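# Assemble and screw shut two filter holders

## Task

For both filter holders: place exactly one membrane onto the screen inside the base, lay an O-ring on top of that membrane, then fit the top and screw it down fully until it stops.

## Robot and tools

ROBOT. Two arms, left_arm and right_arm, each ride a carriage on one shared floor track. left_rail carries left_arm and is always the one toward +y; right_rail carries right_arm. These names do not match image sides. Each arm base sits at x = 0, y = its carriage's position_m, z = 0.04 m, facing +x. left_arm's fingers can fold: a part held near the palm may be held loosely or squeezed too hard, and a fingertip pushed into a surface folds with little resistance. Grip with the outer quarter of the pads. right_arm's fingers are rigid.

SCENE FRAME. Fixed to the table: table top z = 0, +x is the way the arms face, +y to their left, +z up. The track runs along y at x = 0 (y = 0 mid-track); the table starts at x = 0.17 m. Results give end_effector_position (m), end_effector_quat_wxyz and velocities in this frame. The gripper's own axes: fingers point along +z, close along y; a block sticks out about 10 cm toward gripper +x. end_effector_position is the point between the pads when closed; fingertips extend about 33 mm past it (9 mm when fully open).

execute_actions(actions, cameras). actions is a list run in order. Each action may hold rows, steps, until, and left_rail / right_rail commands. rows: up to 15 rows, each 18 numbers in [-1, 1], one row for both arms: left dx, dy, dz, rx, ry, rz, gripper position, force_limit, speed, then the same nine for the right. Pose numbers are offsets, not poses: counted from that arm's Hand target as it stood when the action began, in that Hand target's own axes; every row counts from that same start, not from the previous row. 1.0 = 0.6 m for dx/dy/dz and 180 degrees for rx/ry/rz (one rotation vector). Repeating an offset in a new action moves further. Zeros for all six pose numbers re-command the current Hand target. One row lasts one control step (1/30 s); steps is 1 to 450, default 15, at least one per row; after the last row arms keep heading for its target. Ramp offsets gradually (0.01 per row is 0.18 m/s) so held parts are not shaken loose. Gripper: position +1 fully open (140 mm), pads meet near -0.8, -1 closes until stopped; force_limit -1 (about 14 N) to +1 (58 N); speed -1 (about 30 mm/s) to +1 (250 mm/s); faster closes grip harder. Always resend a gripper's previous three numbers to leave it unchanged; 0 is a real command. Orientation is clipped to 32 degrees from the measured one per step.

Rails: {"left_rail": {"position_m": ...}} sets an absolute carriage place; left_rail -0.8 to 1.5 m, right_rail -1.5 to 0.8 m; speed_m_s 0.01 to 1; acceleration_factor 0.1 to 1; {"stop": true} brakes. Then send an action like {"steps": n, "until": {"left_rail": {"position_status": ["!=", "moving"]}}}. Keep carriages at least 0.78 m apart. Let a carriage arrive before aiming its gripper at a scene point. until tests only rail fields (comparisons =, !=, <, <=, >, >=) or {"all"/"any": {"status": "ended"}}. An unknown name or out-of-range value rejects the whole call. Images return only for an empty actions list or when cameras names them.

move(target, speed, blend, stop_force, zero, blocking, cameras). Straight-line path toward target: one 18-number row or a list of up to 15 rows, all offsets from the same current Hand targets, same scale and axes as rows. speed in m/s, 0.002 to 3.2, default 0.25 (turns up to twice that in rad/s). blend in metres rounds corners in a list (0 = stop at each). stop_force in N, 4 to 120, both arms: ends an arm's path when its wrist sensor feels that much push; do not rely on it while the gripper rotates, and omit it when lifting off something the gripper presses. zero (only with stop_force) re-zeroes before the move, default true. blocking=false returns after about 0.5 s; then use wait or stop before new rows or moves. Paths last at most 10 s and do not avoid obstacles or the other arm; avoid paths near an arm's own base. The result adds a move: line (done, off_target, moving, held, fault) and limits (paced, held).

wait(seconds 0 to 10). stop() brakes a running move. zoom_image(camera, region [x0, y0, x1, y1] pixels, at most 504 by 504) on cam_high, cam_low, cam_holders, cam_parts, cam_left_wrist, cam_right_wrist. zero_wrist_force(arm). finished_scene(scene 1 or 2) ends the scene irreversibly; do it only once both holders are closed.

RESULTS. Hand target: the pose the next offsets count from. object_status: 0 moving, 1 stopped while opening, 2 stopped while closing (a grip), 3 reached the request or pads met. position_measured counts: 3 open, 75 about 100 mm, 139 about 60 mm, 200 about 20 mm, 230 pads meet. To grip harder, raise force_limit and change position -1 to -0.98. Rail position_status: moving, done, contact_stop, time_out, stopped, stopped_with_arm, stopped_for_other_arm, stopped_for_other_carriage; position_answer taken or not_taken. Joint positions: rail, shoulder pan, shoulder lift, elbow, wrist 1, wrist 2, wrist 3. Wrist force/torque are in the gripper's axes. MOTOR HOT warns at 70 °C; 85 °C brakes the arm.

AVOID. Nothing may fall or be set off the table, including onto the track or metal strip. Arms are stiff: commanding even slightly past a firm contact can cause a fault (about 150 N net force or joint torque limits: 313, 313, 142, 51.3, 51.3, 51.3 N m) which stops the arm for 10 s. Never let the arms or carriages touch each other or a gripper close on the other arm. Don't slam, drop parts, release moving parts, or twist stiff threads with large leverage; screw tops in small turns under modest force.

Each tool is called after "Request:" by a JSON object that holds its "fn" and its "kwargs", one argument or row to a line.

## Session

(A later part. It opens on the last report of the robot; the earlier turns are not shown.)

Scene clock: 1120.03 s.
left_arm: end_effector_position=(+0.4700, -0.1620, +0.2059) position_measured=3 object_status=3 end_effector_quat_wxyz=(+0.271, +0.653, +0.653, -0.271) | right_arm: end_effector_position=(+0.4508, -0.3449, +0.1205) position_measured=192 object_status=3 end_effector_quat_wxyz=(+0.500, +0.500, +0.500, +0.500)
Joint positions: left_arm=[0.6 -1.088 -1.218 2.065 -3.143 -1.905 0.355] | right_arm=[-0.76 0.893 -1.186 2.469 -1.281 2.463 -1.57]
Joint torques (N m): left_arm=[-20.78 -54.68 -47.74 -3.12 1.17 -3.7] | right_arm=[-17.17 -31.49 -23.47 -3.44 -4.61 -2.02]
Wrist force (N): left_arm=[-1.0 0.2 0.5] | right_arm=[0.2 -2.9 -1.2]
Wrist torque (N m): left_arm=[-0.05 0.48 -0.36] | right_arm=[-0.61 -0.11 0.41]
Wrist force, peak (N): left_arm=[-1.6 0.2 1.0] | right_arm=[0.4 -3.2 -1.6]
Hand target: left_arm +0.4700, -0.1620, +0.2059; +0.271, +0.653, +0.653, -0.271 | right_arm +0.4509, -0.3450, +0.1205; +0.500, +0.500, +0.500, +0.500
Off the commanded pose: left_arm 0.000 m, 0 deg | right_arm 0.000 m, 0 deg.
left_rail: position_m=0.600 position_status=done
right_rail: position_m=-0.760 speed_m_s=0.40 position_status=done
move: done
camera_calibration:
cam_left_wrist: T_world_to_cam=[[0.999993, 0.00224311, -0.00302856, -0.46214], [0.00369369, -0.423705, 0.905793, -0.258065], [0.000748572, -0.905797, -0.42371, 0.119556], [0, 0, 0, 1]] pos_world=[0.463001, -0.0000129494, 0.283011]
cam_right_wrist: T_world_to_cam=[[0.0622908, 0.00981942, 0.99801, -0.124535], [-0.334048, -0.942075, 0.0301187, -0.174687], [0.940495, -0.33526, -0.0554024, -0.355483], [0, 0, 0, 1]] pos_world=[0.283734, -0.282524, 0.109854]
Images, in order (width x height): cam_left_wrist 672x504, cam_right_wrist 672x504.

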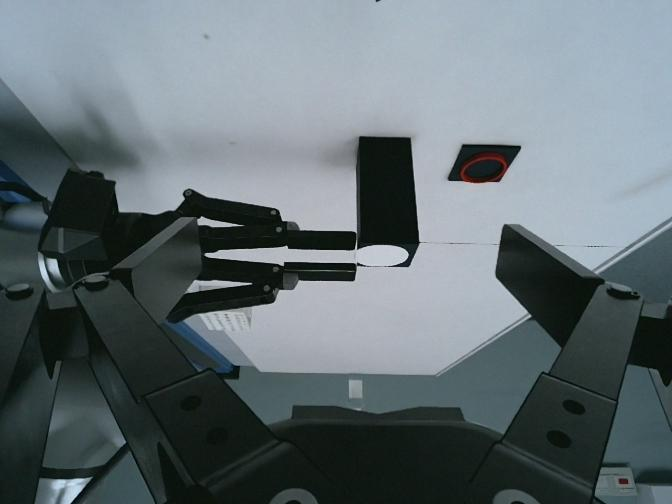

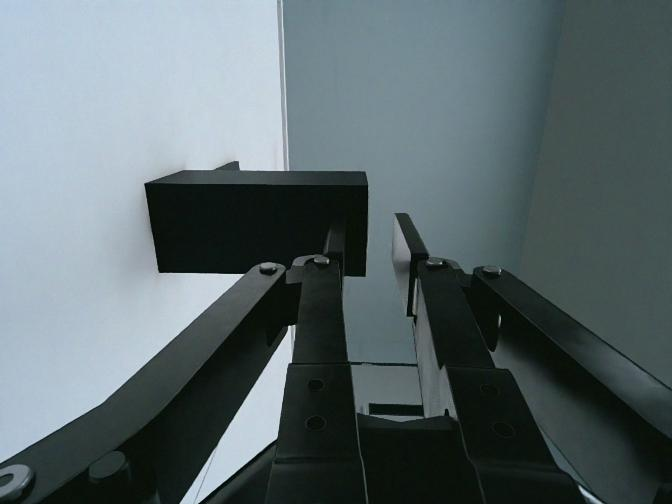

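Request:
{"fn": "execute_actions", "kwargs": {
  "actions": [
    {"rows": [[0,0,0,0,0,0,1,1,1, 0,0,0,0,0,0,-1,-1,-1]], "steps": 75}
  ],
  "cameras": ["cam_left_wrist"]
}}

Request:
{"fn": "zoom_image", "kwargs": {
  "camera": "cam_left_wrist",
  "region": [310, 220, 420, 300]
}}

Request:
{"fn": "move", "kwargs": {
  "target": [0,0,0,0,0,0,1,1,1, 0,0.0417,0,0,0,0,-1,-1,-1],
  "speed": 0.05,
  "cameras": ["cam_right_wrist", "cam_left_wrist"]
}}

Request:
{"fn": "zoom_image", "kwargs": {
  "camera": "cam_left_wrist",
  "region": [310, 220, 420, 300]
}}

Request:
{"fn": "zoom_image", "kwargs": {
  "camera": "cam_right_wrist",
  "region": [300, 160, 440, 300]
}}

Scene clock: 1132.27 s.
left_arm: end_effector_position=(+0.4700, -0.1620, +0.2059) position_measured=3 object_status=3 end_effector_quat_wxyz=(+0.271, +0.653, +0.653, -0.271) | right_arm: end_effector_position=(+0.4509, -0.3450, +0.1205) position_measured=230 object_status=3 end_effector_quat_wxyz=(+0.500, +0.500, +0.500, +0.500)
Joint positions: left_arm=[0.6 -1.088 -1.218 2.065 -3.143 -1.905 0.355] | right_arm=[-0.76 0.893 -1.186 2.469 -1.281 2.463 -1.57]
Joint torques (N m): left_arm=[-19.84 -53.89 -46.1 -3.38 2.13 -3.55] | right_arm=[-16.69 -34.17 -20.95 -4.13 -3.34 -1.53]
Wrist force (N): left_arm=[-0.7 0.5 1.1] | right_arm=[-0.3 -3.0 -1.2]
Wrist torque (N m): left_arm=[0.03 0.43 -0.36] | right_arm=[-0.62 0.02 0.41]
Wrist force, peak (N): left_arm=[-1.3 0.5 1.4] | right_arm=[-0.4 -3.4 -1.4]
Hand target: left_arm +0.4700, -0.1620, +0.2059; +0.271, +0.653, +0.653, -0.271 | right_arm +0.4509, -0.3450, +0.1205; +0.500, +0.500, +0.500, +0.500
Off the commanded pose: left_arm 0.000 m, 0 deg | right_arm 0.000 m, 0 deg.
left_rail: position_m=0.600 position_status=done
right_rail: position_m=-0.760 speed_m_s=0.40 position_status=done
camera_calibration:
cam_left_wrist: T_world_to_cam=[[0.999993, 0.00224311, -0.00302856, -0.46214], [0.00369369, -0.423705, 0.905793, -0.258065], [0.000748572, -0.905797, -0.42371, 0.119556], [0, 0, 0, 1]] pos_world=[0.463001, -0.0000129494, 0.283011]
Images, in order (width x height): cam_left_wrist 672x504.

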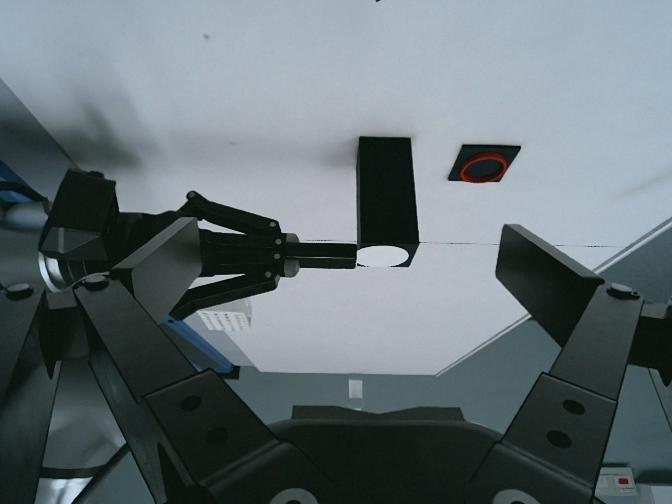

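Scaled by 4.582.

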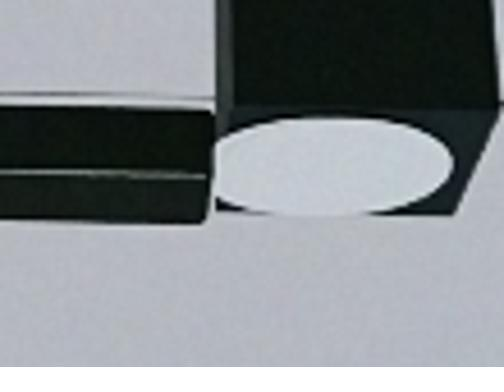

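Scene clock: 1133.27 s.
left_arm: end_effector_position=(+0.4700, -0.1620, +0.2059) position_measured=3 object_status=3 end_effector_quat_wxyz=(+0.271, +0.653, +0.653, -0.271) | right_arm: end_effector_position=(+0.4509, -0.3450, +0.1455) position_measured=230 object_status=3 end_effector_quat_wxyz=(+0.500, +0.500, +0.500, +0.500)
Joint positions: left_arm=[0.6 -1.088 -1.218 2.065 -3.143 -1.905 0.355] | right_arm=[-0.76 0.893 -1.248 2.465 -1.216 2.463 -1.57]
Joint torques (N m): left_arm=[-19.87 -53.52 -46.79 -3.57 1.51 -3.59] | right_arm=[-9.57 -59.55 -25.15 -0.62 -1.24 2.27]
Wrist force (N): left_arm=[-0.7 0.2 0.8] | right_arm=[-0.1 -3.0 -1.3]
Wrist torque (N m): left_arm=[-0.05 0.40 -0.37] | right_arm=[-0.64 -0.05 0.34]
Wrist force, peak (N): left_arm=[-1.0 0.8 1.2] | right_arm=[-0.2 -3.9 -1.3]
Hand target: left_arm +0.4700, -0.1620, +0.2059; +0.271, +0.653, +0.653, -0.271 | right_arm +0.4509, -0.3450, +0.1455; +0.500, +0.500, +0.500, +0.500
Off the commanded pose: left_arm 0.000 m, 0 deg | right_arm 0.000 m, 0 deg.
left_rail: position_m=0.600 position_status=done
right_rail: position_m=-0.760 speed_m_s=0.40 position_status=done
move: done
camera_calibration:
cam_left_wrist: T_world_to_cam=[[0.999993, 0.00224311, -0.00302856, -0.46214], [0.00369369, -0.423705, 0.905793, -0.258065], [0.000748572, -0.905797, -0.42371, 0.119556], [0, 0, 0, 1]] pos_world=[0.463001, -0.0000129494, 0.283011]
cam_right_wrist: T_world_to_cam=[[0.0622899, 0.00982123, 0.99801, -0.149391], [-0.33396, -0.942106, 0.0301149, -0.175436], [0.940527, -0.335171, -0.0554038, -0.354182], [0, 0, 0, 1]] pos_world=[0.283834, -0.282524, 0.134754]
Images, in order (width x height): cam_left_wrist 672x504, cam_right_wrist 672x504.

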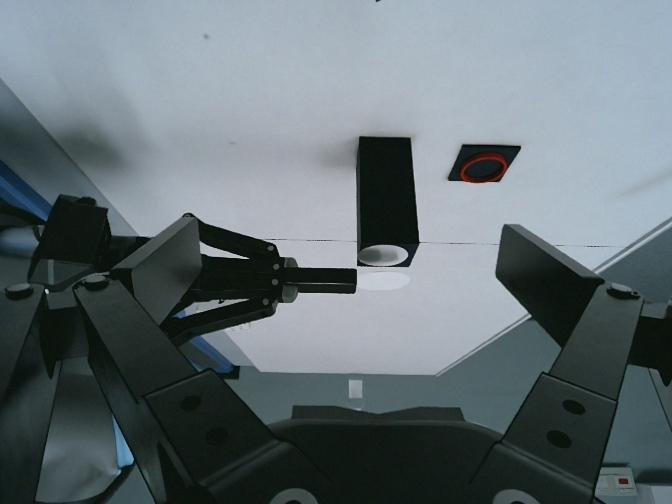

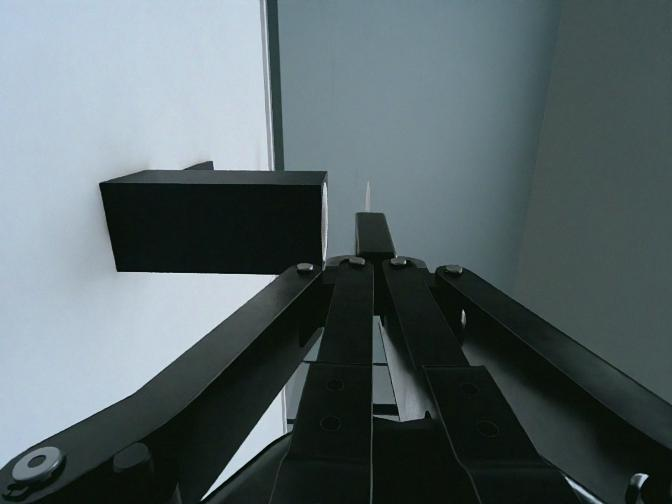

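Scaled by 4.582.

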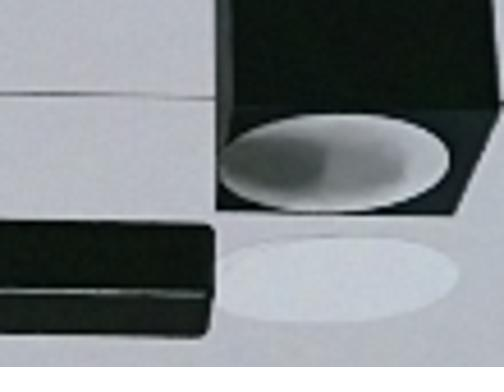

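Scaled by 3.600.

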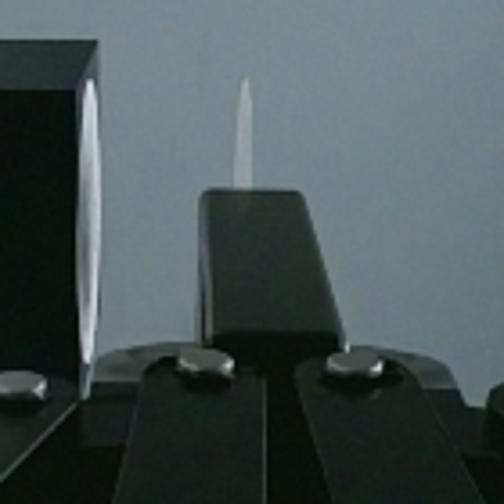

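Request:
{"fn": "zoom_image", "kwargs": {
  "camera": "cam_left_wrist",
  "region": [350, 260, 415, 300]
}}

Request:
{"fn": "zoom_image", "kwargs": {
  "camera": "cam_right_wrist",
  "region": [350, 175, 390, 220]
}}

Scaled by 7.754.

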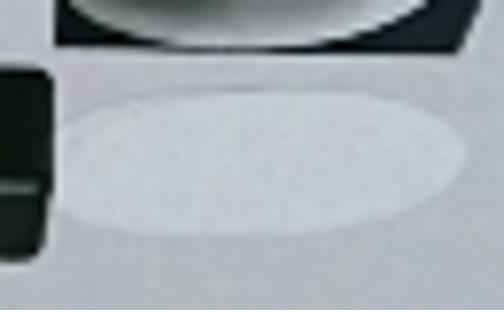

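Scaled by 11.200.

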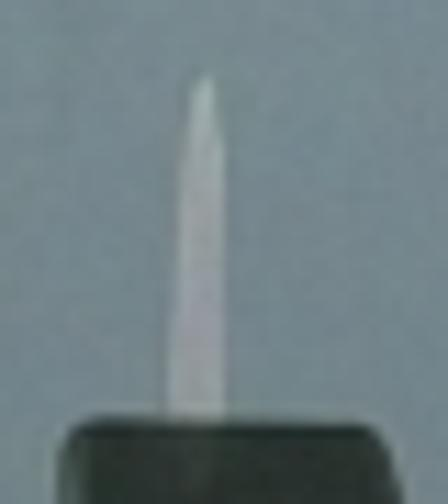

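Request:
{"fn": "move", "kwargs": {
  "target": [0,0,0,0,0,0,1,1,1, 0,-0.0417,0,0,0,0,-1,-1,-1],
  "speed": 0.04
}}

Request:
{"fn": "execute_actions", "kwargs": {
  "actions": [
    {"rows": [[0,0,0,0,0,0,1,1,1, 0,0,0,0,0,0,-0.6,-1,-1]], "steps": 50}
  ],
  "cameras": ["cam_left_wrist", "cam_right_wrist"]
}}

Request:
{"fn": "zoom_image", "kwargs": {
  "camera": "cam_left_wrist",
  "region": [310, 220, 420, 300]
}}

Request:
{"fn": "zoom_image", "kwargs": {
  "camera": "cam_left_wrist",
  "region": [340, 235, 420, 275]
}}

Scene clock: 1187.70 s.
left_arm: end_effector_position=(+0.4700, -0.1620, +0.2059) position_measured=3 object_status=3 end_effector_quat_wxyz=(+0.271, +0.653, +0.653, -0.271) | right_arm: end_effector_position=(+0.4509, -0.3450, +0.1206) position_measured=230 object_status=3 end_effector_quat_wxyz=(+0.500, +0.500, +0.500, +0.500)
Joint positions: left_arm=[0.6 -1.088 -1.218 2.065 -3.143 -1.905 0.355] | right_arm=[-0.76 0.893 -1.186 2.469 -1.281 2.463 -1.57]
Joint torques (N m): left_arm=[-20.01 -53.54 -46.14 -3.11 1.74 -3.4] | right_arm=[9.18 -32.5 -6.52 -4.33 1.7 -1.3]
Wrist force (N): left_arm=[-1.0 0.2 1.5] | right_arm=[0.0 -3.5 -1.2]
Wrist torque (N m): left_arm=[-0.04 0.47 -0.37] | right_arm=[-0.74 -0.06 0.26]
Wrist force, peak (N): left_arm=[-1.5 0.1 1.1] | right_arm=[-0.1 -3.7 -0.9]
Hand target: left_arm +0.4700, -0.1620, +0.2059; +0.271, +0.653, +0.653, -0.271 | right_arm +0.4509, -0.3450, +0.1205; +0.500, +0.500, +0.500, +0.500
Off the commanded pose: left_arm 0.000 m, 0 deg | right_arm 0.000 m, 0 deg.
left_rail: position_m=0.600 position_status=done
right_rail: position_m=-0.760 speed_m_s=0.40 position_status=done
move: done

Scene clock: 1189.57 s.
left_arm: end_effector_position=(+0.4700, -0.1620, +0.2059) position_measured=3 object_status=3 end_effector_quat_wxyz=(+0.271, +0.653, +0.653, -0.271) | right_arm: end_effector_position=(+0.4509, -0.3449, +0.1205) position_measured=205 object_status=3 end_effector_quat_wxyz=(+0.500, +0.500, +0.500, +0.500)
Joint positions: left_arm=[0.6 -1.088 -1.218 2.065 -3.143 -1.905 0.355] | right_arm=[-0.76 0.893 -1.186 2.469 -1.281 2.463 -1.57]
Joint torques (N m): left_arm=[-21.76 -53.91 -46.09 -3.03 1.79 -3.37] | right_arm=[-13.57 -30.99 -6.44 -4.6 -3.52 -1.31]
Wrist force (N): left_arm=[-0.8 0.2 0.9] | right_arm=[0.0 -3.2 -1.3]
Wrist torque (N m): left_arm=[-0.04 0.43 -0.37] | right_arm=[-0.68 -0.05 0.28]
Wrist force, peak (N): left_arm=[-1.3 0.3 1.6] | right_arm=[0.0 -3.5 -1.1]
Hand target: left_arm +0.4700, -0.1620, +0.2059; +0.271, +0.653, +0.653, -0.271 | right_arm +0.4509, -0.3450, +0.1205; +0.500, +0.500, +0.500, +0.500
Off the commanded pose: left_arm 0.000 m, 0 deg | right_arm 0.000 m, 0 deg.
left_rail: position_m=0.600 position_status=done
right_rail: position_m=-0.760 speed_m_s=0.40 position_status=done
camera_calibration:
cam_left_wrist: T_world_to_cam=[[0.999993, 0.00224311, -0.00302856, -0.46214], [0.00369369, -0.423705, 0.905793, -0.258065], [0.000748572, -0.905797, -0.42371, 0.119556], [0, 0, 0, 1]] pos_world=[0.463001, -0.0000129494, 0.283011]
cam_right_wrist: T_world_to_cam=[[0.0622899, 0.00982123, 0.99801, -0.124534], [-0.33396, -0.942106, 0.0301149, -0.17472], [0.940527, -0.335171, -0.0554038, -0.355467], [0, 0, 0, 1]] pos_world=[0.283734, -0.282524, 0.109854]
Images, in order (width x height): cam_left_wrist 672x504, cam_right_wrist 672x504.

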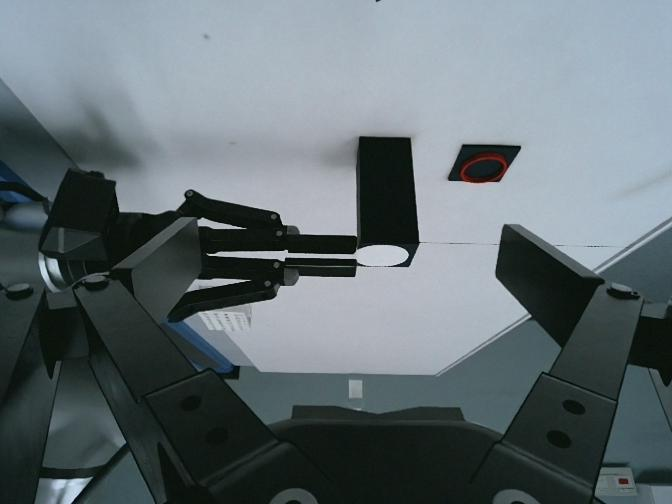

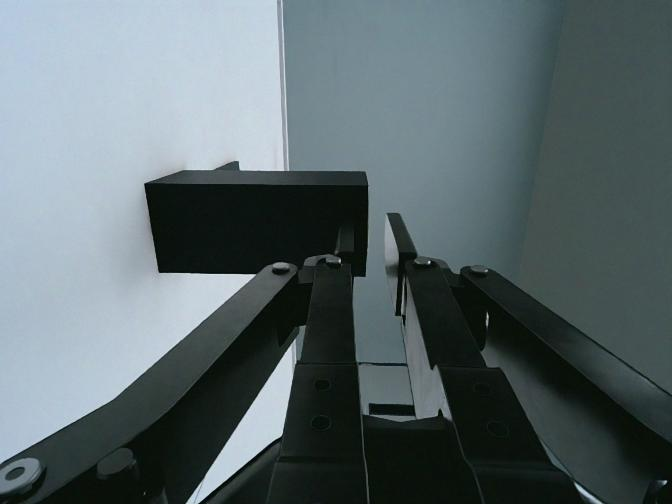

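Scaled by 4.582.

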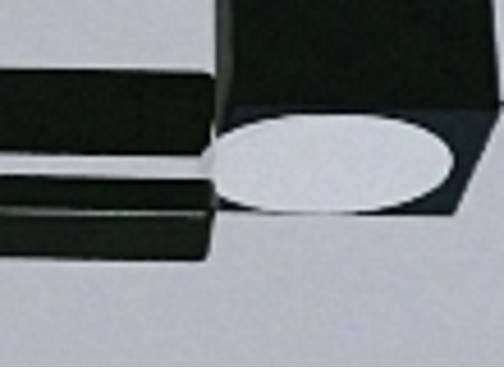

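Scaled by 6.300.

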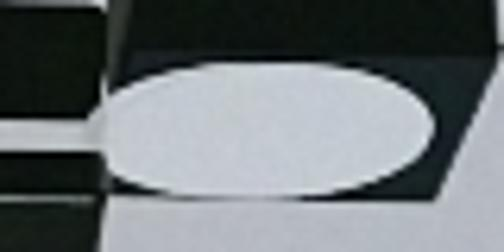

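Request:
{"fn": "move", "kwargs": {
  "target": [0,0,0,0,0,0,1,1,1, 0,0,-0.0015,0,0,0,-0.6,-1,-1],
  "speed": 0.03
}}

Request:
{"fn": "execute_actions", "kwargs": {
  "actions": [
    {"rows": [[0,0,0,0,0,0,1,1,1, 0,0,0,0,0,0,-1,-1,-1]], "steps": 60}
  ]
}}

Request:
{"fn": "move", "kwargs": {
  "target": [0,0,0,0,0,0,1,1,1, 0,0.0417,0,0,0,0,-1,-1,-1],
  "speed": 0.03,
  "cameras": ["cam_right_wrist", "cam_left_wrist"]
}}

Request:
{"fn": "zoom_image", "kwargs": {
  "camera": "cam_left_wrist",
  "region": [310, 220, 420, 300]
}}

Request:
{"fn": "zoom_image", "kwargs": {
  "camera": "cam_right_wrist",
  "region": [350, 175, 390, 220]
}}

Scene clock: 1201.20 s.
left_arm: end_effector_position=(+0.4700, -0.1620, +0.2059) position_measured=3 object_status=3 end_effector_quat_wxyz=(+0.271, +0.653, +0.653, -0.271) | right_arm: end_effector_position=(+0.4500, -0.3450, +0.1204) position_measured=205 object_status=3 end_effector_quat_wxyz=(+0.500, +0.500, +0.501, +0.500)
Joint positions: left_arm=[0.6 -1.088 -1.218 2.065 -3.143 -1.905 0.355] | right_arm=[-0.76 0.895 -1.186 2.469 -1.281 2.465 -1.57]
Joint torques (N m): left_arm=[-22.88 -53.92 -46.46 -3.5 1.48 -3.13] | right_arm=[15.05 -63.47 -7.32 -4.39 2.82 -1.26]
Wrist force (N): left_arm=[-0.4 0.1 0.8] | right_arm=[-0.3 -2.8 -0.9]
Wrist torque (N m): left_arm=[-0.07 0.34 -0.37] | right_arm=[-0.60 0.02 0.27]
Wrist force, peak (N): left_arm=[-1.3 -0.5 1.4] | right_arm=[-0.1 -3.3 -1.8]
Hand target: left_arm +0.4700, -0.1620, +0.2059; +0.271, +0.653, +0.653, -0.271 | right_arm +0.4500, -0.3450, +0.1205; +0.500, +0.500, +0.500, +0.500
Off the commanded pose: left_arm 0.000 m, 0 deg | right_arm 0.000 m, 0 deg.
left_rail: position_m=0.600 position_status=done
right_rail: position_m=-0.760 speed_m_s=0.40 position_status=done
move: done

Scene clock: 1203.40 s.
left_arm: end_effector_position=(+0.4700, -0.1620, +0.2059) position_measured=3 object_status=3 end_effector_quat_wxyz=(+0.271, +0.653, +0.653, -0.271) | right_arm: end_effector_position=(+0.4500, -0.3450, +0.1205) position_measured=230 object_status=3 end_effector_quat_wxyz=(+0.500, +0.500, +0.500, +0.500)
Joint positions: left_arm=[0.6 -1.088 -1.218 2.065 -3.143 -1.905 0.355] | right_arm=[-0.76 0.895 -1.186 2.469 -1.281 2.465 -1.57]
Joint torques (N m): left_arm=[-24.12 -53.89 -45.97 -3.38 1.28 -3.47] | right_arm=[13.63 -63.08 -7.14 -4.3 3.09 -0.44]
Wrist force (N): left_arm=[-1.0 0.3 1.2] | right_arm=[0.1 -3.3 -1.0]
Wrist torque (N m): left_arm=[-0.02 0.47 -0.37] | right_arm=[-0.69 -0.08 0.28]
Wrist force, peak (N): left_arm=[-1.2 0.1 1.5] | right_arm=[-0.2 -3.3 -1.4]
Hand target: left_arm +0.4700, -0.1620, +0.2059; +0.271, +0.653, +0.653, -0.271 | right_arm +0.4500, -0.3450, +0.1205; +0.500, +0.500, +0.500, +0.500
Off the commanded pose: left_arm 0.000 m, 0 deg | right_arm 0.000 m, 0 deg.
left_rail: position_m=0.600 position_status=done
right_rail: position_m=-0.760 speed_m_s=0.40 position_status=done

Scene clock: 1204.67 s.
left_arm: end_effector_position=(+0.4700, -0.1620, +0.2059) position_measured=3 object_status=3 end_effector_quat_wxyz=(+0.271, +0.653, +0.653, -0.271) | right_arm: end_effector_position=(+0.4500, -0.3450, +0.1455) position_measured=230 object_status=3 end_effector_quat_wxyz=(+0.500, +0.500, +0.500, +0.500)
Joint positions: left_arm=[0.6 -1.088 -1.218 2.065 -3.143 -1.905 0.355] | right_arm=[-0.76 0.895 -1.248 2.465 -1.216 2.465 -1.57]
Joint torques (N m): left_arm=[-24.22 -52.46 -46.31 -3.27 1.79 -3.46] | right_arm=[-6.19 -57.76 -25.99 0.68 -2.13 2.47]
Wrist force (N): left_arm=[-0.9 0.0 0.9] | right_arm=[-0.3 -2.6 -1.3]
Wrist torque (N m): left_arm=[-0.10 0.46 -0.36] | right_arm=[-0.54 0.01 0.34]
Wrist force, peak (N): left_arm=[-1.3 0.1 1.8] | right_arm=[-0.1 -3.4 -1.7]
Hand target: left_arm +0.4700, -0.1620, +0.2059; +0.271, +0.653, +0.653, -0.271 | right_arm +0.4500, -0.3450, +0.1455; +0.500, +0.500, +0.500, +0.500
Off the commanded pose: left_arm 0.000 m, 0 deg | right_arm 0.000 m, 0 deg.
left_rail: position_m=0.600 position_status=done
right_rail: position_m=-0.760 speed_m_s=0.40 position_status=done
move: done
camera_calibration:
cam_left_wrist: T_world_to_cam=[[0.999993, 0.00224311, -0.00302856, -0.46214], [0.00369369, -0.423705, 0.905793, -0.258065], [0.000748572, -0.905797, -0.42371, 0.119556], [0, 0, 0, 1]] pos_world=[0.463001, -0.0000129494, 0.283011]
cam_right_wrist: T_world_to_cam=[[0.0622899, 0.00982123, 0.99801, -0.149335], [-0.33396, -0.942106, 0.0301149, -0.175737], [0.940527, -0.335171, -0.0554038, -0.353335], [0, 0, 0, 1]] pos_world=[0.282934, -0.282524, 0.134754]
Images, in order (width x height): cam_left_wrist 672x504, cam_right_wrist 672x504.

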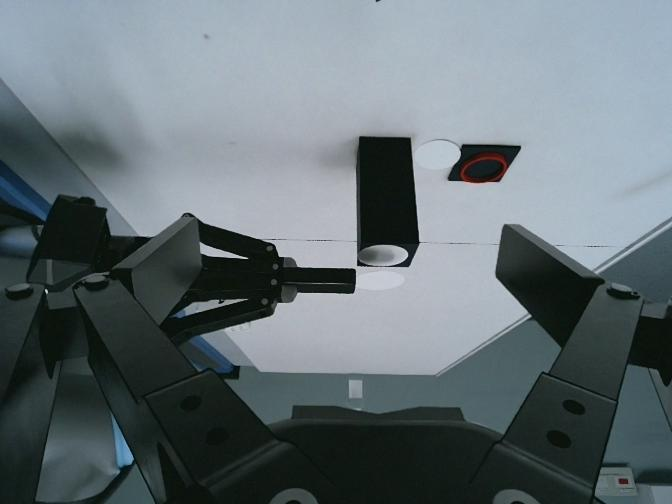

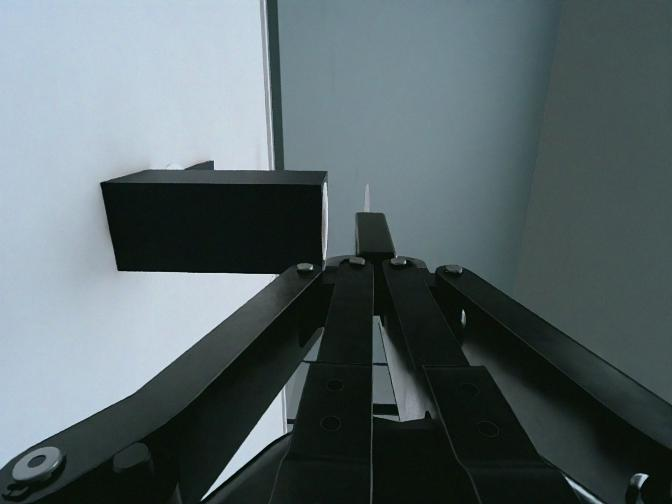

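Scaled by 4.582.

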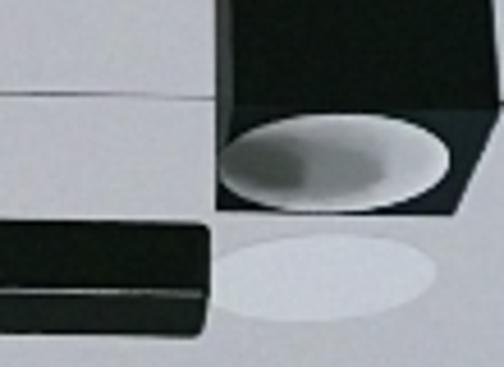

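Scaled by 11.200.

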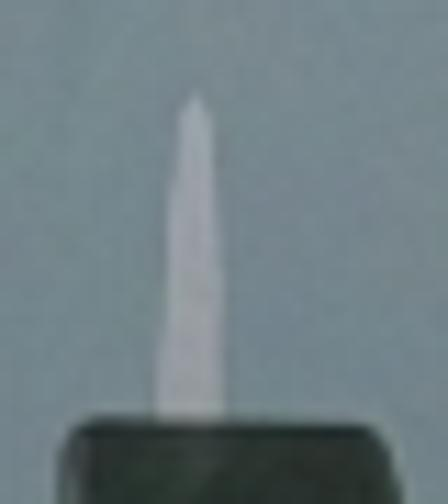

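Request:
{"fn": "execute_actions", "kwargs": {
  "actions": [
    {"left_rail": {"position_m": 1.0, "speed_m_s": 0.5, "acceleration_factor": 0.6}, "steps": 150, "until": {"left_rail": {"position_status": ["!=", "moving"]}}}
  ]
}}

Request:
{"fn": "move", "kwargs": {
  "target": [0.1173, 0.1667, 0.0153, 0,0,0,1,1,1, 0,0.15,0,0,0,0,-1,-1,-1],
  "speed": 0.15,
  "cameras": ["cam_left_wrist", "cam_holders", "cam_right_wrist"]
}}

Request:
{"fn": "zoom_image", "kwargs": {
  "camera": "cam_left_wrist",
  "region": [270, 160, 410, 300]
}}

Scene clock: 1237.87 s.
left_arm: end_effector_position=(+0.4699, +0.2380, +0.2059) position_measured=3 object_status=3 end_effector_quat_wxyz=(+0.271, +0.653, +0.653, -0.271) | right_arm: end_effector_position=(+0.4500, -0.3450, +0.1455) position_measured=230 object_status=3 end_effector_quat_wxyz=(+0.500, +0.500, +0.500, +0.500)
Joint positions: left_arm=[1 -1.088 -1.218 2.065 -3.143 -1.905 0.355] | right_arm=[-0.76 0.895 -1.248 2.465 -1.216 2.465 -1.57]
Joint torques (N m): left_arm=[8.02 -78.38 -35.44 -4.99 1.19 -3.31] | right_arm=[-14.89 -60.59 -24.21 -0.48 -3.84 2.54]
Wrist force (N): left_arm=[-0.8 0.1 1.3] | right_arm=[0.0 -2.7 -1.0]
Wrist torque (N m): left_arm=[-0.07 0.44 -0.37] | right_arm=[-0.57 -0.05 0.33]
Wrist force, peak (N): left_arm=[-1.9 0.4 2.6] | right_arm=[0.0 -3.5 -1.4]
Hand target: left_arm +0.4700, +0.2380, +0.2059; +0.271, +0.653, +0.653, -0.271 | right_arm +0.4500, -0.3450, +0.1455; +0.500, +0.500, +0.500, +0.500
Tool commands: left_gripper/position=+1.0 left_gripper/force_limit=+1.0 left_gripper/speed=+1.0 right_gripper/position=-1.0 right_gripper/force_limit=-1.0 right_gripper/speed=-1.0
Off the commanded pose: left_arm 0.000 m, 0 deg | right_arm 0.000 m, 0 deg.
left_rail: position_m=1.000 speed_m_s=0.50 position_status=done
right_rail: position_m=-0.760 speed_m_s=0.40 position_status=done

Scene clock: 1239.30 s.
left_arm: end_effector_position=(+0.5699, +0.2813, +0.1497) position_measured=3 object_status=3 end_effector_quat_wxyz=(+0.271, +0.653, +0.653, -0.271) | right_arm: end_effector_position=(+0.4501, -0.3449, +0.2355) position_measured=230 object_status=3 end_effector_quat_wxyz=(+0.500, +0.500, +0.500, +0.500)
Joint positions: left_arm=[1 -0.934 -1.099 2.008 -3.157 -2.005 0.482] | right_arm=[-0.76 0.895 -1.453 2.429 -0.975 2.465 -1.57]
Joint torques (N m): left_arm=[16.27 -59.43 -43.67 -2.93 -2.04 4.02] | right_arm=[12.63 -51.48 -36.45 0.85 1.61 2.66]
Wrist force (N): left_arm=[-0.7 0.0 2.0] | right_arm=[-0.1 -3.1 -1.3]
Wrist torque (N m): left_arm=[-0.10 0.37 -0.53] | right_arm=[-0.66 -0.03 0.11]
Wrist force, peak (N): left_arm=[-2.0 -1.5 1.4] | right_arm=[0.2 -4.2 -1.2]
Hand target: left_arm +0.5700, +0.2813, +0.1497; +0.271, +0.653, +0.653, -0.271 | right_arm +0.4501, -0.3449, +0.2355; +0.500, +0.500, +0.500, +0.500
Off the commanded pose: left_arm 0.000 m, 0 deg | right_arm 0.000 m, 0 deg.
left_rail: position_m=1.000 speed_m_s=0.50 position_status=done
right_rail: position_m=-0.760 speed_m_s=0.40 position_status=done
move: done
camera_calibration:
cam_left_wrist: T_world_to_cam=[[0.999993, 0.00224311, -0.00302856, -0.563204], [0.00369369, -0.423705, 0.905793, -0.0196997], [0.000748572, -0.905797, -0.42371, 0.497209], [0, 0, 0, 1]] pos_world=[0.562901, 0.443287, 0.226811]
cam_right_wrist: T_world_to_cam=[[0.0622908, 0.00981942, 0.99801, -0.239163], [-0.334048, -0.942075, 0.0301187, -0.178381], [0.940495, -0.33526, -0.0554024, -0.348459], [0, 0, 0, 1]] pos_world=[0.283034, -0.282524, 0.224754]
Images, in order (width x height): cam_holders 504x504, cam_left_wrist 672x504, cam_right_wrist 672x504.

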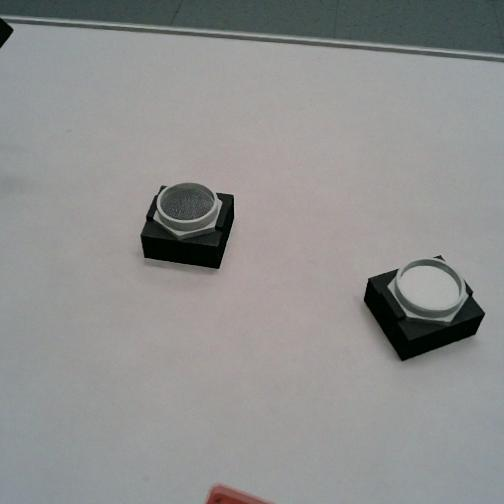

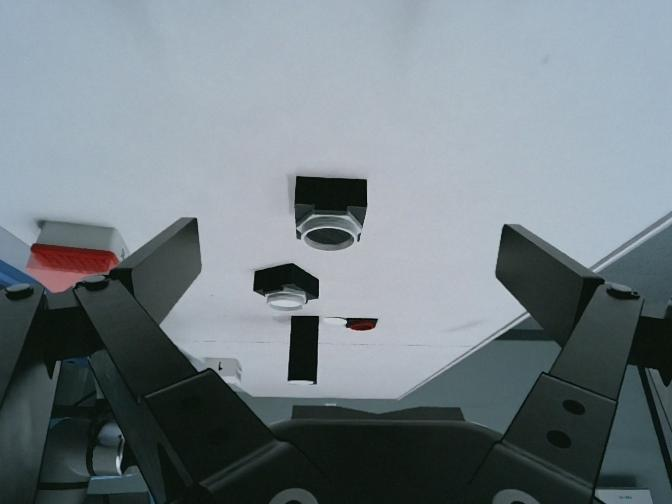

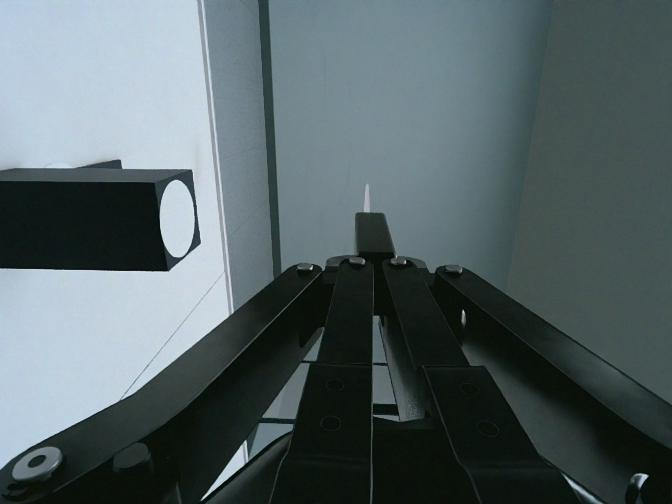

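Scaled by 3.600.

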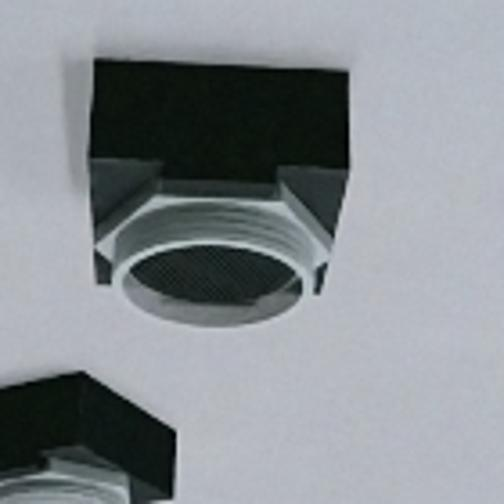

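Request:
{"fn": "move", "kwargs": {
  "target": [
    [0.059,0,-0.059,0,0,0,1,1,1,0.7348,-0.059,0.0748,0.1667,0,0,-1,-1,-1],
    [0.059,0,-0.059,0,0,0,1,1,1,0.7348,-0.159,0.0748,0.1667,0,0,-1,-1,-1]
  ],
  "speed": 0.2,
  "cameras": ["cam_left_wrist","cam_right_wrist","cam_holders"]
}}

Scene clock: 1299.03 s.
left_arm: end_effector_position=(+0.5700, +0.3314, +0.1497) position_measured=3 object_status=3 end_effector_quat_wxyz=(+0.271, +0.653, +0.653, -0.271) | right_arm: end_effector_position=(+0.4944, +0.0960, +0.1401) position_measured=230 object_status=3 end_effector_quat_wxyz=(+0.353, +0.612, +0.613, +0.353)
Joint positions: left_arm=[1 -0.891 -1.138 2.073 -3.167 -2.031 0.52] | right_arm=[-0.76 1.142 -0.75 1.217 0.48 2.477 -0.741]
Joint torques (N m): left_arm=[16.51 -94.79 -27.54 -8.07 -2.48 3.82] | right_arm=[1.66 -88.53 -27.67 -0.26 3.84 -1.22]
Wrist force (N): left_arm=[-0.4 0.3 1.2] | right_arm=[-0.2 -2.3 -0.4]
Wrist torque (N m): left_arm=[-0.02 0.35 -0.54] | right_arm=[-0.50 0.02 0.24]
Wrist force, peak (N): left_arm=[-0.9 -0.1 2.5] | right_arm=[-0.5 -4.3 0.4]
Hand target: left_arm +0.5700, +0.3314, +0.1497; +0.271, +0.653, +0.653, -0.271 | right_arm +0.4945, +0.0960, +0.1400; +0.353, +0.612, +0.613, +0.353
Off the commanded pose: left_arm 0.000 m, 0 deg | right_arm 0.000 m, 0 deg.
left_rail: position_m=1.000 speed_m_s=0.50 position_status=done
right_rail: position_m=-0.760 speed_m_s=0.40 position_status=done
move: done
camera_calibration:
cam_left_wrist: T_world_to_cam=[[0.999993, 0.00224311, -0.00302856, -0.563416], [0.00369369, -0.423705, 0.905793, 0.00152753], [0.000748572, -0.905797, -0.42371, 0.542589], [0, 0, 0, 1]] pos_world=[0.563001, 0.493387, 0.226811]
cam_right_wrist: T_world_to_cam=[[0.553042, 0.0101428, 0.833092, -0.370696], [-0.274133, -0.942034, 0.193451, 0.202209], [0.786763, -0.335365, -0.518204, -0.106668], [0, 0, 0, 1]] pos_world=[0.344365, 0.158475, 0.214431]
Images, in order (width x height): cam_holders 504x504, cam_left_wrist 672x504, cam_right_wrist 672x504.

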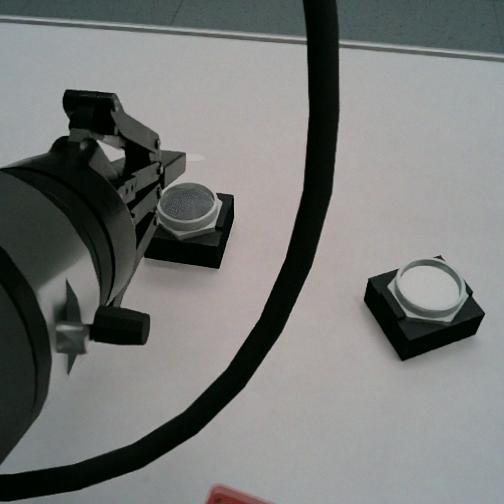

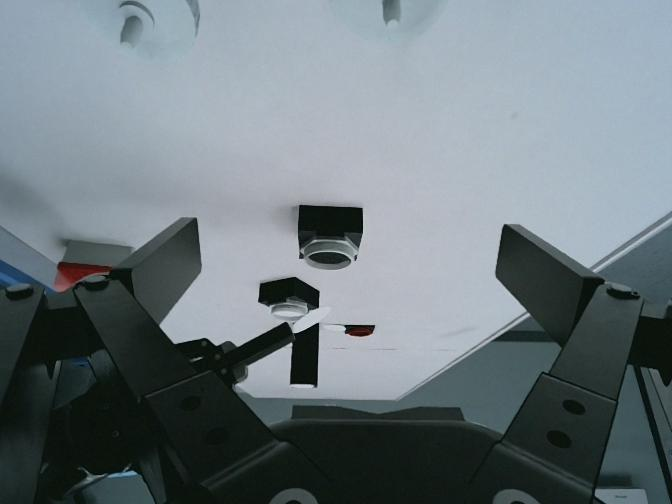

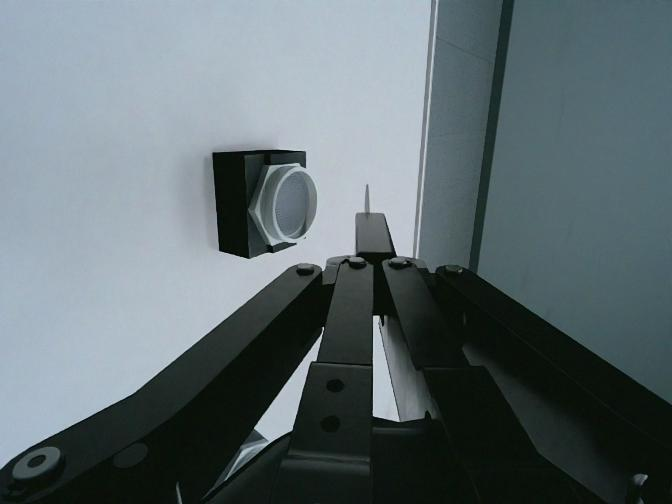

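Request:
{"fn": "zoom_image", "kwargs": {
  "camera": "cam_left_wrist",
  "region": [240, 190, 400, 350]
}}

Request:
{"fn": "zoom_image", "kwargs": {
  "camera": "cam_right_wrist",
  "region": [200, 140, 410, 270]
}}

Scaled by 3.150.

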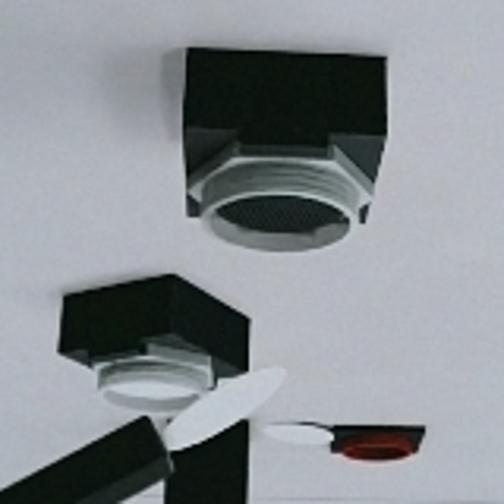

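Scaled by 2.400.

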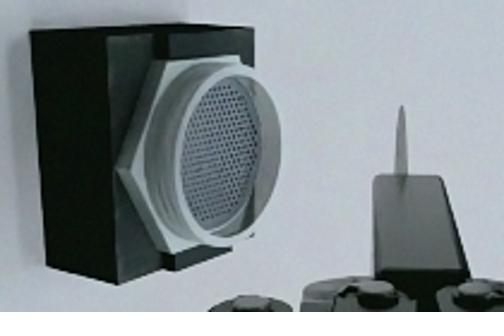

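Request:
{"fn": "move", "kwargs": {
  "target": [0,0,0,0,0,0,1,1,1,0,-0.05303,0.06815,0,0,0,-1,-1,-1],
  "speed": 0.08,
  "cameras": ["cam_left_wrist","cam_right_wrist"]
}}

Request:
{"fn": "zoom_image", "kwargs": {
  "camera": "cam_left_wrist",
  "region": [280, 190, 390, 300]
}}

Request:
{"fn": "zoom_image", "kwargs": {
  "camera": "cam_right_wrist",
  "region": [240, 120, 420, 240]
}}

Scene clock: 1338.70 s.
left_arm: end_effector_position=(+0.5700, +0.3314, +0.1497) position_measured=3 object_status=3 end_effector_quat_wxyz=(+0.271, +0.653, +0.653, -0.271) | right_arm: end_effector_position=(+0.5139, +0.0960, +0.0921) position_measured=230 object_status=3 end_effector_quat_wxyz=(+0.353, +0.612, +0.613, +0.353)
Joint positions: left_arm=[1 -0.891 -1.138 2.073 -3.167 -2.031 0.52] | right_arm=[-0.76 1.122 -0.707 1.227 0.406 2.465 -0.767]
Joint torques (N m): left_arm=[17.62 -95.15 -28.45 -8.4 -2.82 4.28] | right_arm=[-16.46 -94.09 -27.23 1 -1.8 -2.03]
Wrist force (N): left_arm=[-0.4 0.2 2.2] | right_arm=[-0.1 -2.3 -0.8]
Wrist torque (N m): left_arm=[-0.05 0.36 -0.54] | right_arm=[-0.50 -0.02 0.38]
Wrist force, peak (N): left_arm=[-0.9 -0.5 2.2] | right_arm=[-0.3 -2.9 0.3]
Hand target: left_arm +0.5700, +0.3314, +0.1497; +0.271, +0.653, +0.653, -0.271 | right_arm +0.5140, +0.0960, +0.0920; +0.353, +0.612, +0.613, +0.353
Off the commanded pose: left_arm 0.000 m, 0 deg | right_arm 0.000 m, 0 deg.
left_rail: position_m=1.000 speed_m_s=0.50 position_status=done
right_rail: position_m=-0.760 speed_m_s=0.40 position_status=done
move: done
camera_calibration:
cam_left_wrist: T_world_to_cam=[[0.999993, 0.00224311, -0.00302856, -0.563416], [0.00369369, -0.423705, 0.905793, 0.00152753], [0.000748572, -0.905797, -0.42371, 0.542589], [0, 0, 0, 1]] pos_world=[0.563001, 0.493387, 0.226811]
cam_right_wrist: T_world_to_cam=[[0.553066, 0.0102202, 0.833074, -0.34151], [-0.274162, -0.942001, 0.193569, 0.216826], [0.786735, -0.335454, -0.518187, -0.146862], [0, 0, 0, 1]] pos_world=[0.363865, 0.158475, 0.166431]
Images, in order (width x height): cam_left_wrist 672x504, cam_right_wrist 672x504.

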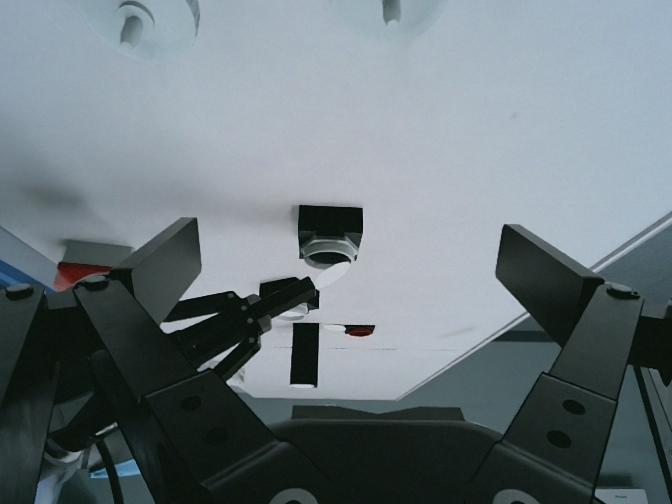

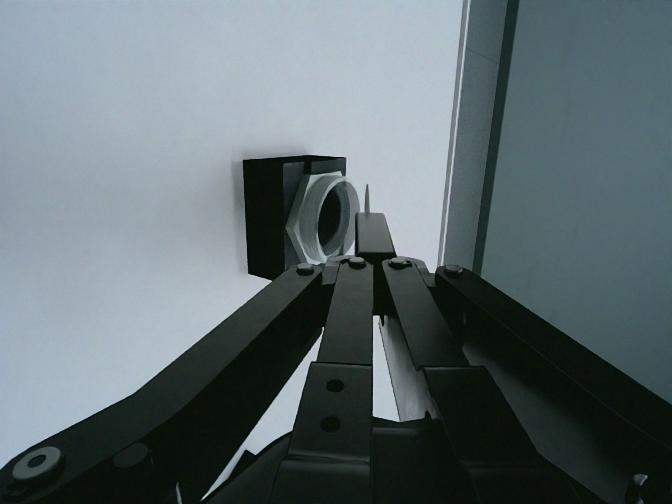

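Scaled by 4.582.

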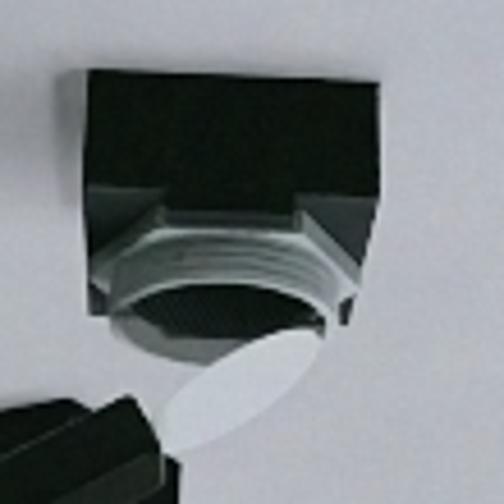

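Scaled by 2.800.

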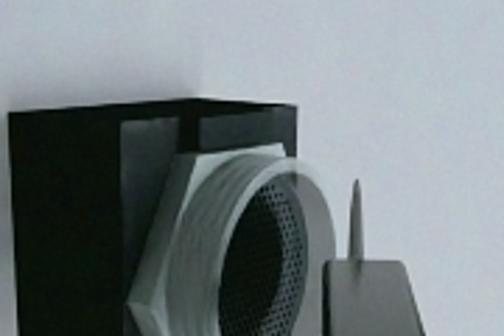

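Request:
{"fn": "zoom_image", "kwargs": {
  "camera": "cam_right_wrist",
  "region": [310, 150, 390, 210]
}}

Request:
{"fn": "zoom_image", "kwargs": {
  "camera": "cam_left_wrist",
  "region": [300, 235, 360, 280]
}}

Scaled by 6.300.

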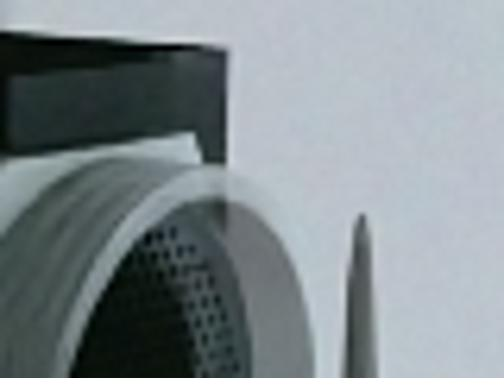

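Scaled by 8.400.

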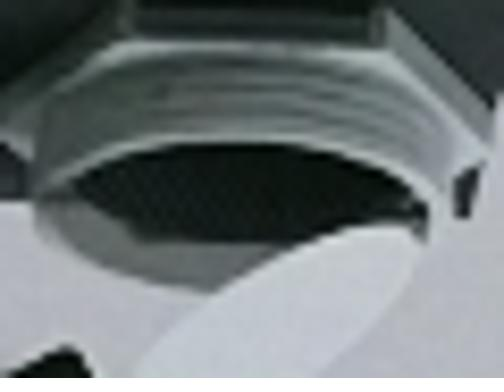

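Request:
{"fn": "move", "kwargs": {
  "target": [0,0,0,0,0,0,1,1,1,0,-0.01588,0.00917,0,0,0,-1,-1,-1],
  "speed": 0.03,
  "cameras": ["cam_left_wrist","cam_right_wrist"]
}}

Request:
{"fn": "zoom_image", "kwargs": {
  "camera": "cam_left_wrist",
  "region": [290, 200, 370, 280]
}}

Request:
{"fn": "zoom_image", "kwargs": {
  "camera": "cam_right_wrist",
  "region": [300, 140, 400, 230]
}}

Scene clock: 1377.90 s.
left_arm: end_effector_position=(+0.5700, +0.3314, +0.1497) position_measured=3 object_status=3 end_effector_quat_wxyz=(+0.271, +0.653, +0.653, -0.271) | right_arm: end_effector_position=(+0.5140, +0.0960, +0.0811) position_measured=230 object_status=3 end_effector_quat_wxyz=(+0.353, +0.612, +0.613, +0.353)
Joint positions: left_arm=[1 -0.891 -1.138 2.073 -3.167 -2.031 0.52] | right_arm=[-0.76 1.122 -0.697 1.231 0.393 2.465 -0.767]
Joint torques (N m): left_arm=[16.7 -95.06 -28.44 -8.39 -2.61 3.78] | right_arm=[-12.11 -90.97 -27.21 -0.41 -1.91 1.35]
Wrist force (N): left_arm=[-0.8 0.1 1.5] | right_arm=[-0.3 -2.4 -0.6]
Wrist torque (N m): left_arm=[-0.06 0.43 -0.53] | right_arm=[-0.54 0.04 0.38]
Wrist force, peak (N): left_arm=[-0.9 0.1 2.1] | right_arm=[-0.3 -2.9 -0.9]
Hand target: left_arm +0.5700, +0.3314, +0.1497; +0.271, +0.653, +0.653, -0.271 | right_arm +0.5140, +0.0960, +0.0810; +0.353, +0.612, +0.613, +0.353
Off the commanded pose: left_arm 0.000 m, 0 deg | right_arm 0.000 m, 0 deg.
left_rail: position_m=1.000 speed_m_s=0.50 position_status=done
right_rail: position_m=-0.760 speed_m_s=0.40 position_status=done
move: done
camera_calibration:
cam_left_wrist: T_world_to_cam=[[0.999993, 0.00224311, -0.00302856, -0.563416], [0.00369369, -0.423705, 0.905793, 0.00152753], [0.000748572, -0.905797, -0.42371, 0.542589], [0, 0, 0, 1]] pos_world=[0.563001, 0.493387, 0.226811]
cam_right_wrist: T_world_to_cam=[[0.553066, 0.0102202, 0.833074, -0.332402], [-0.274162, -0.942001, 0.193569, 0.218983], [0.786735, -0.335454, -0.518187, -0.152641], [0, 0, 0, 1]] pos_world=[0.363965, 0.158475, 0.155431]
Images, in order (width x height): cam_left_wrist 672x504, cam_right_wrist 672x504.

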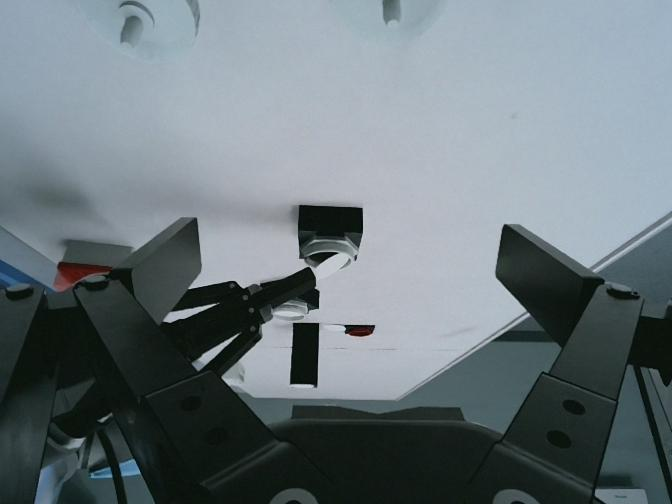

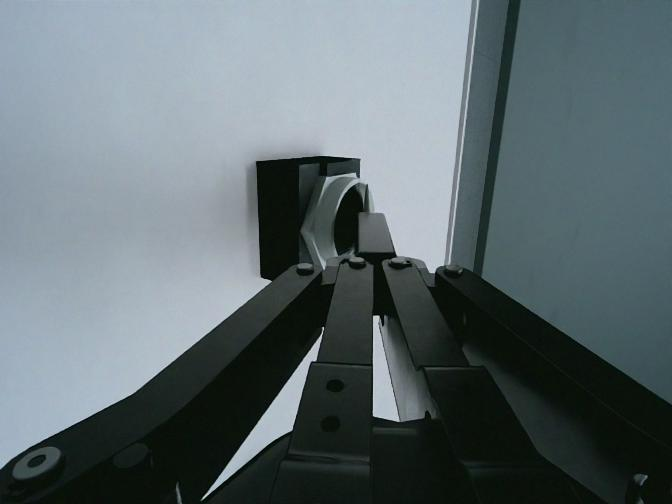

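Scaled by 6.300.

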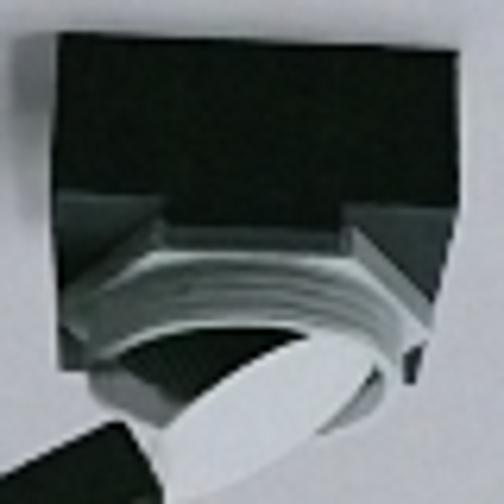

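Scaled by 5.040.

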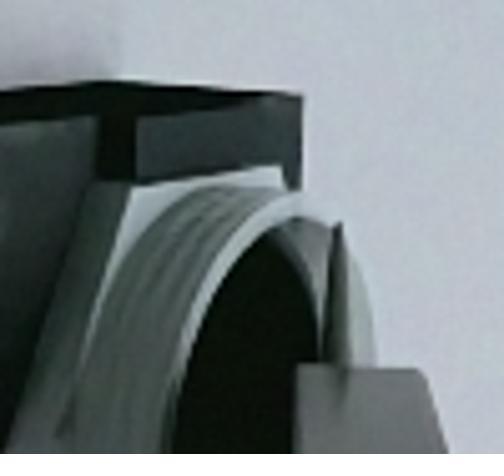

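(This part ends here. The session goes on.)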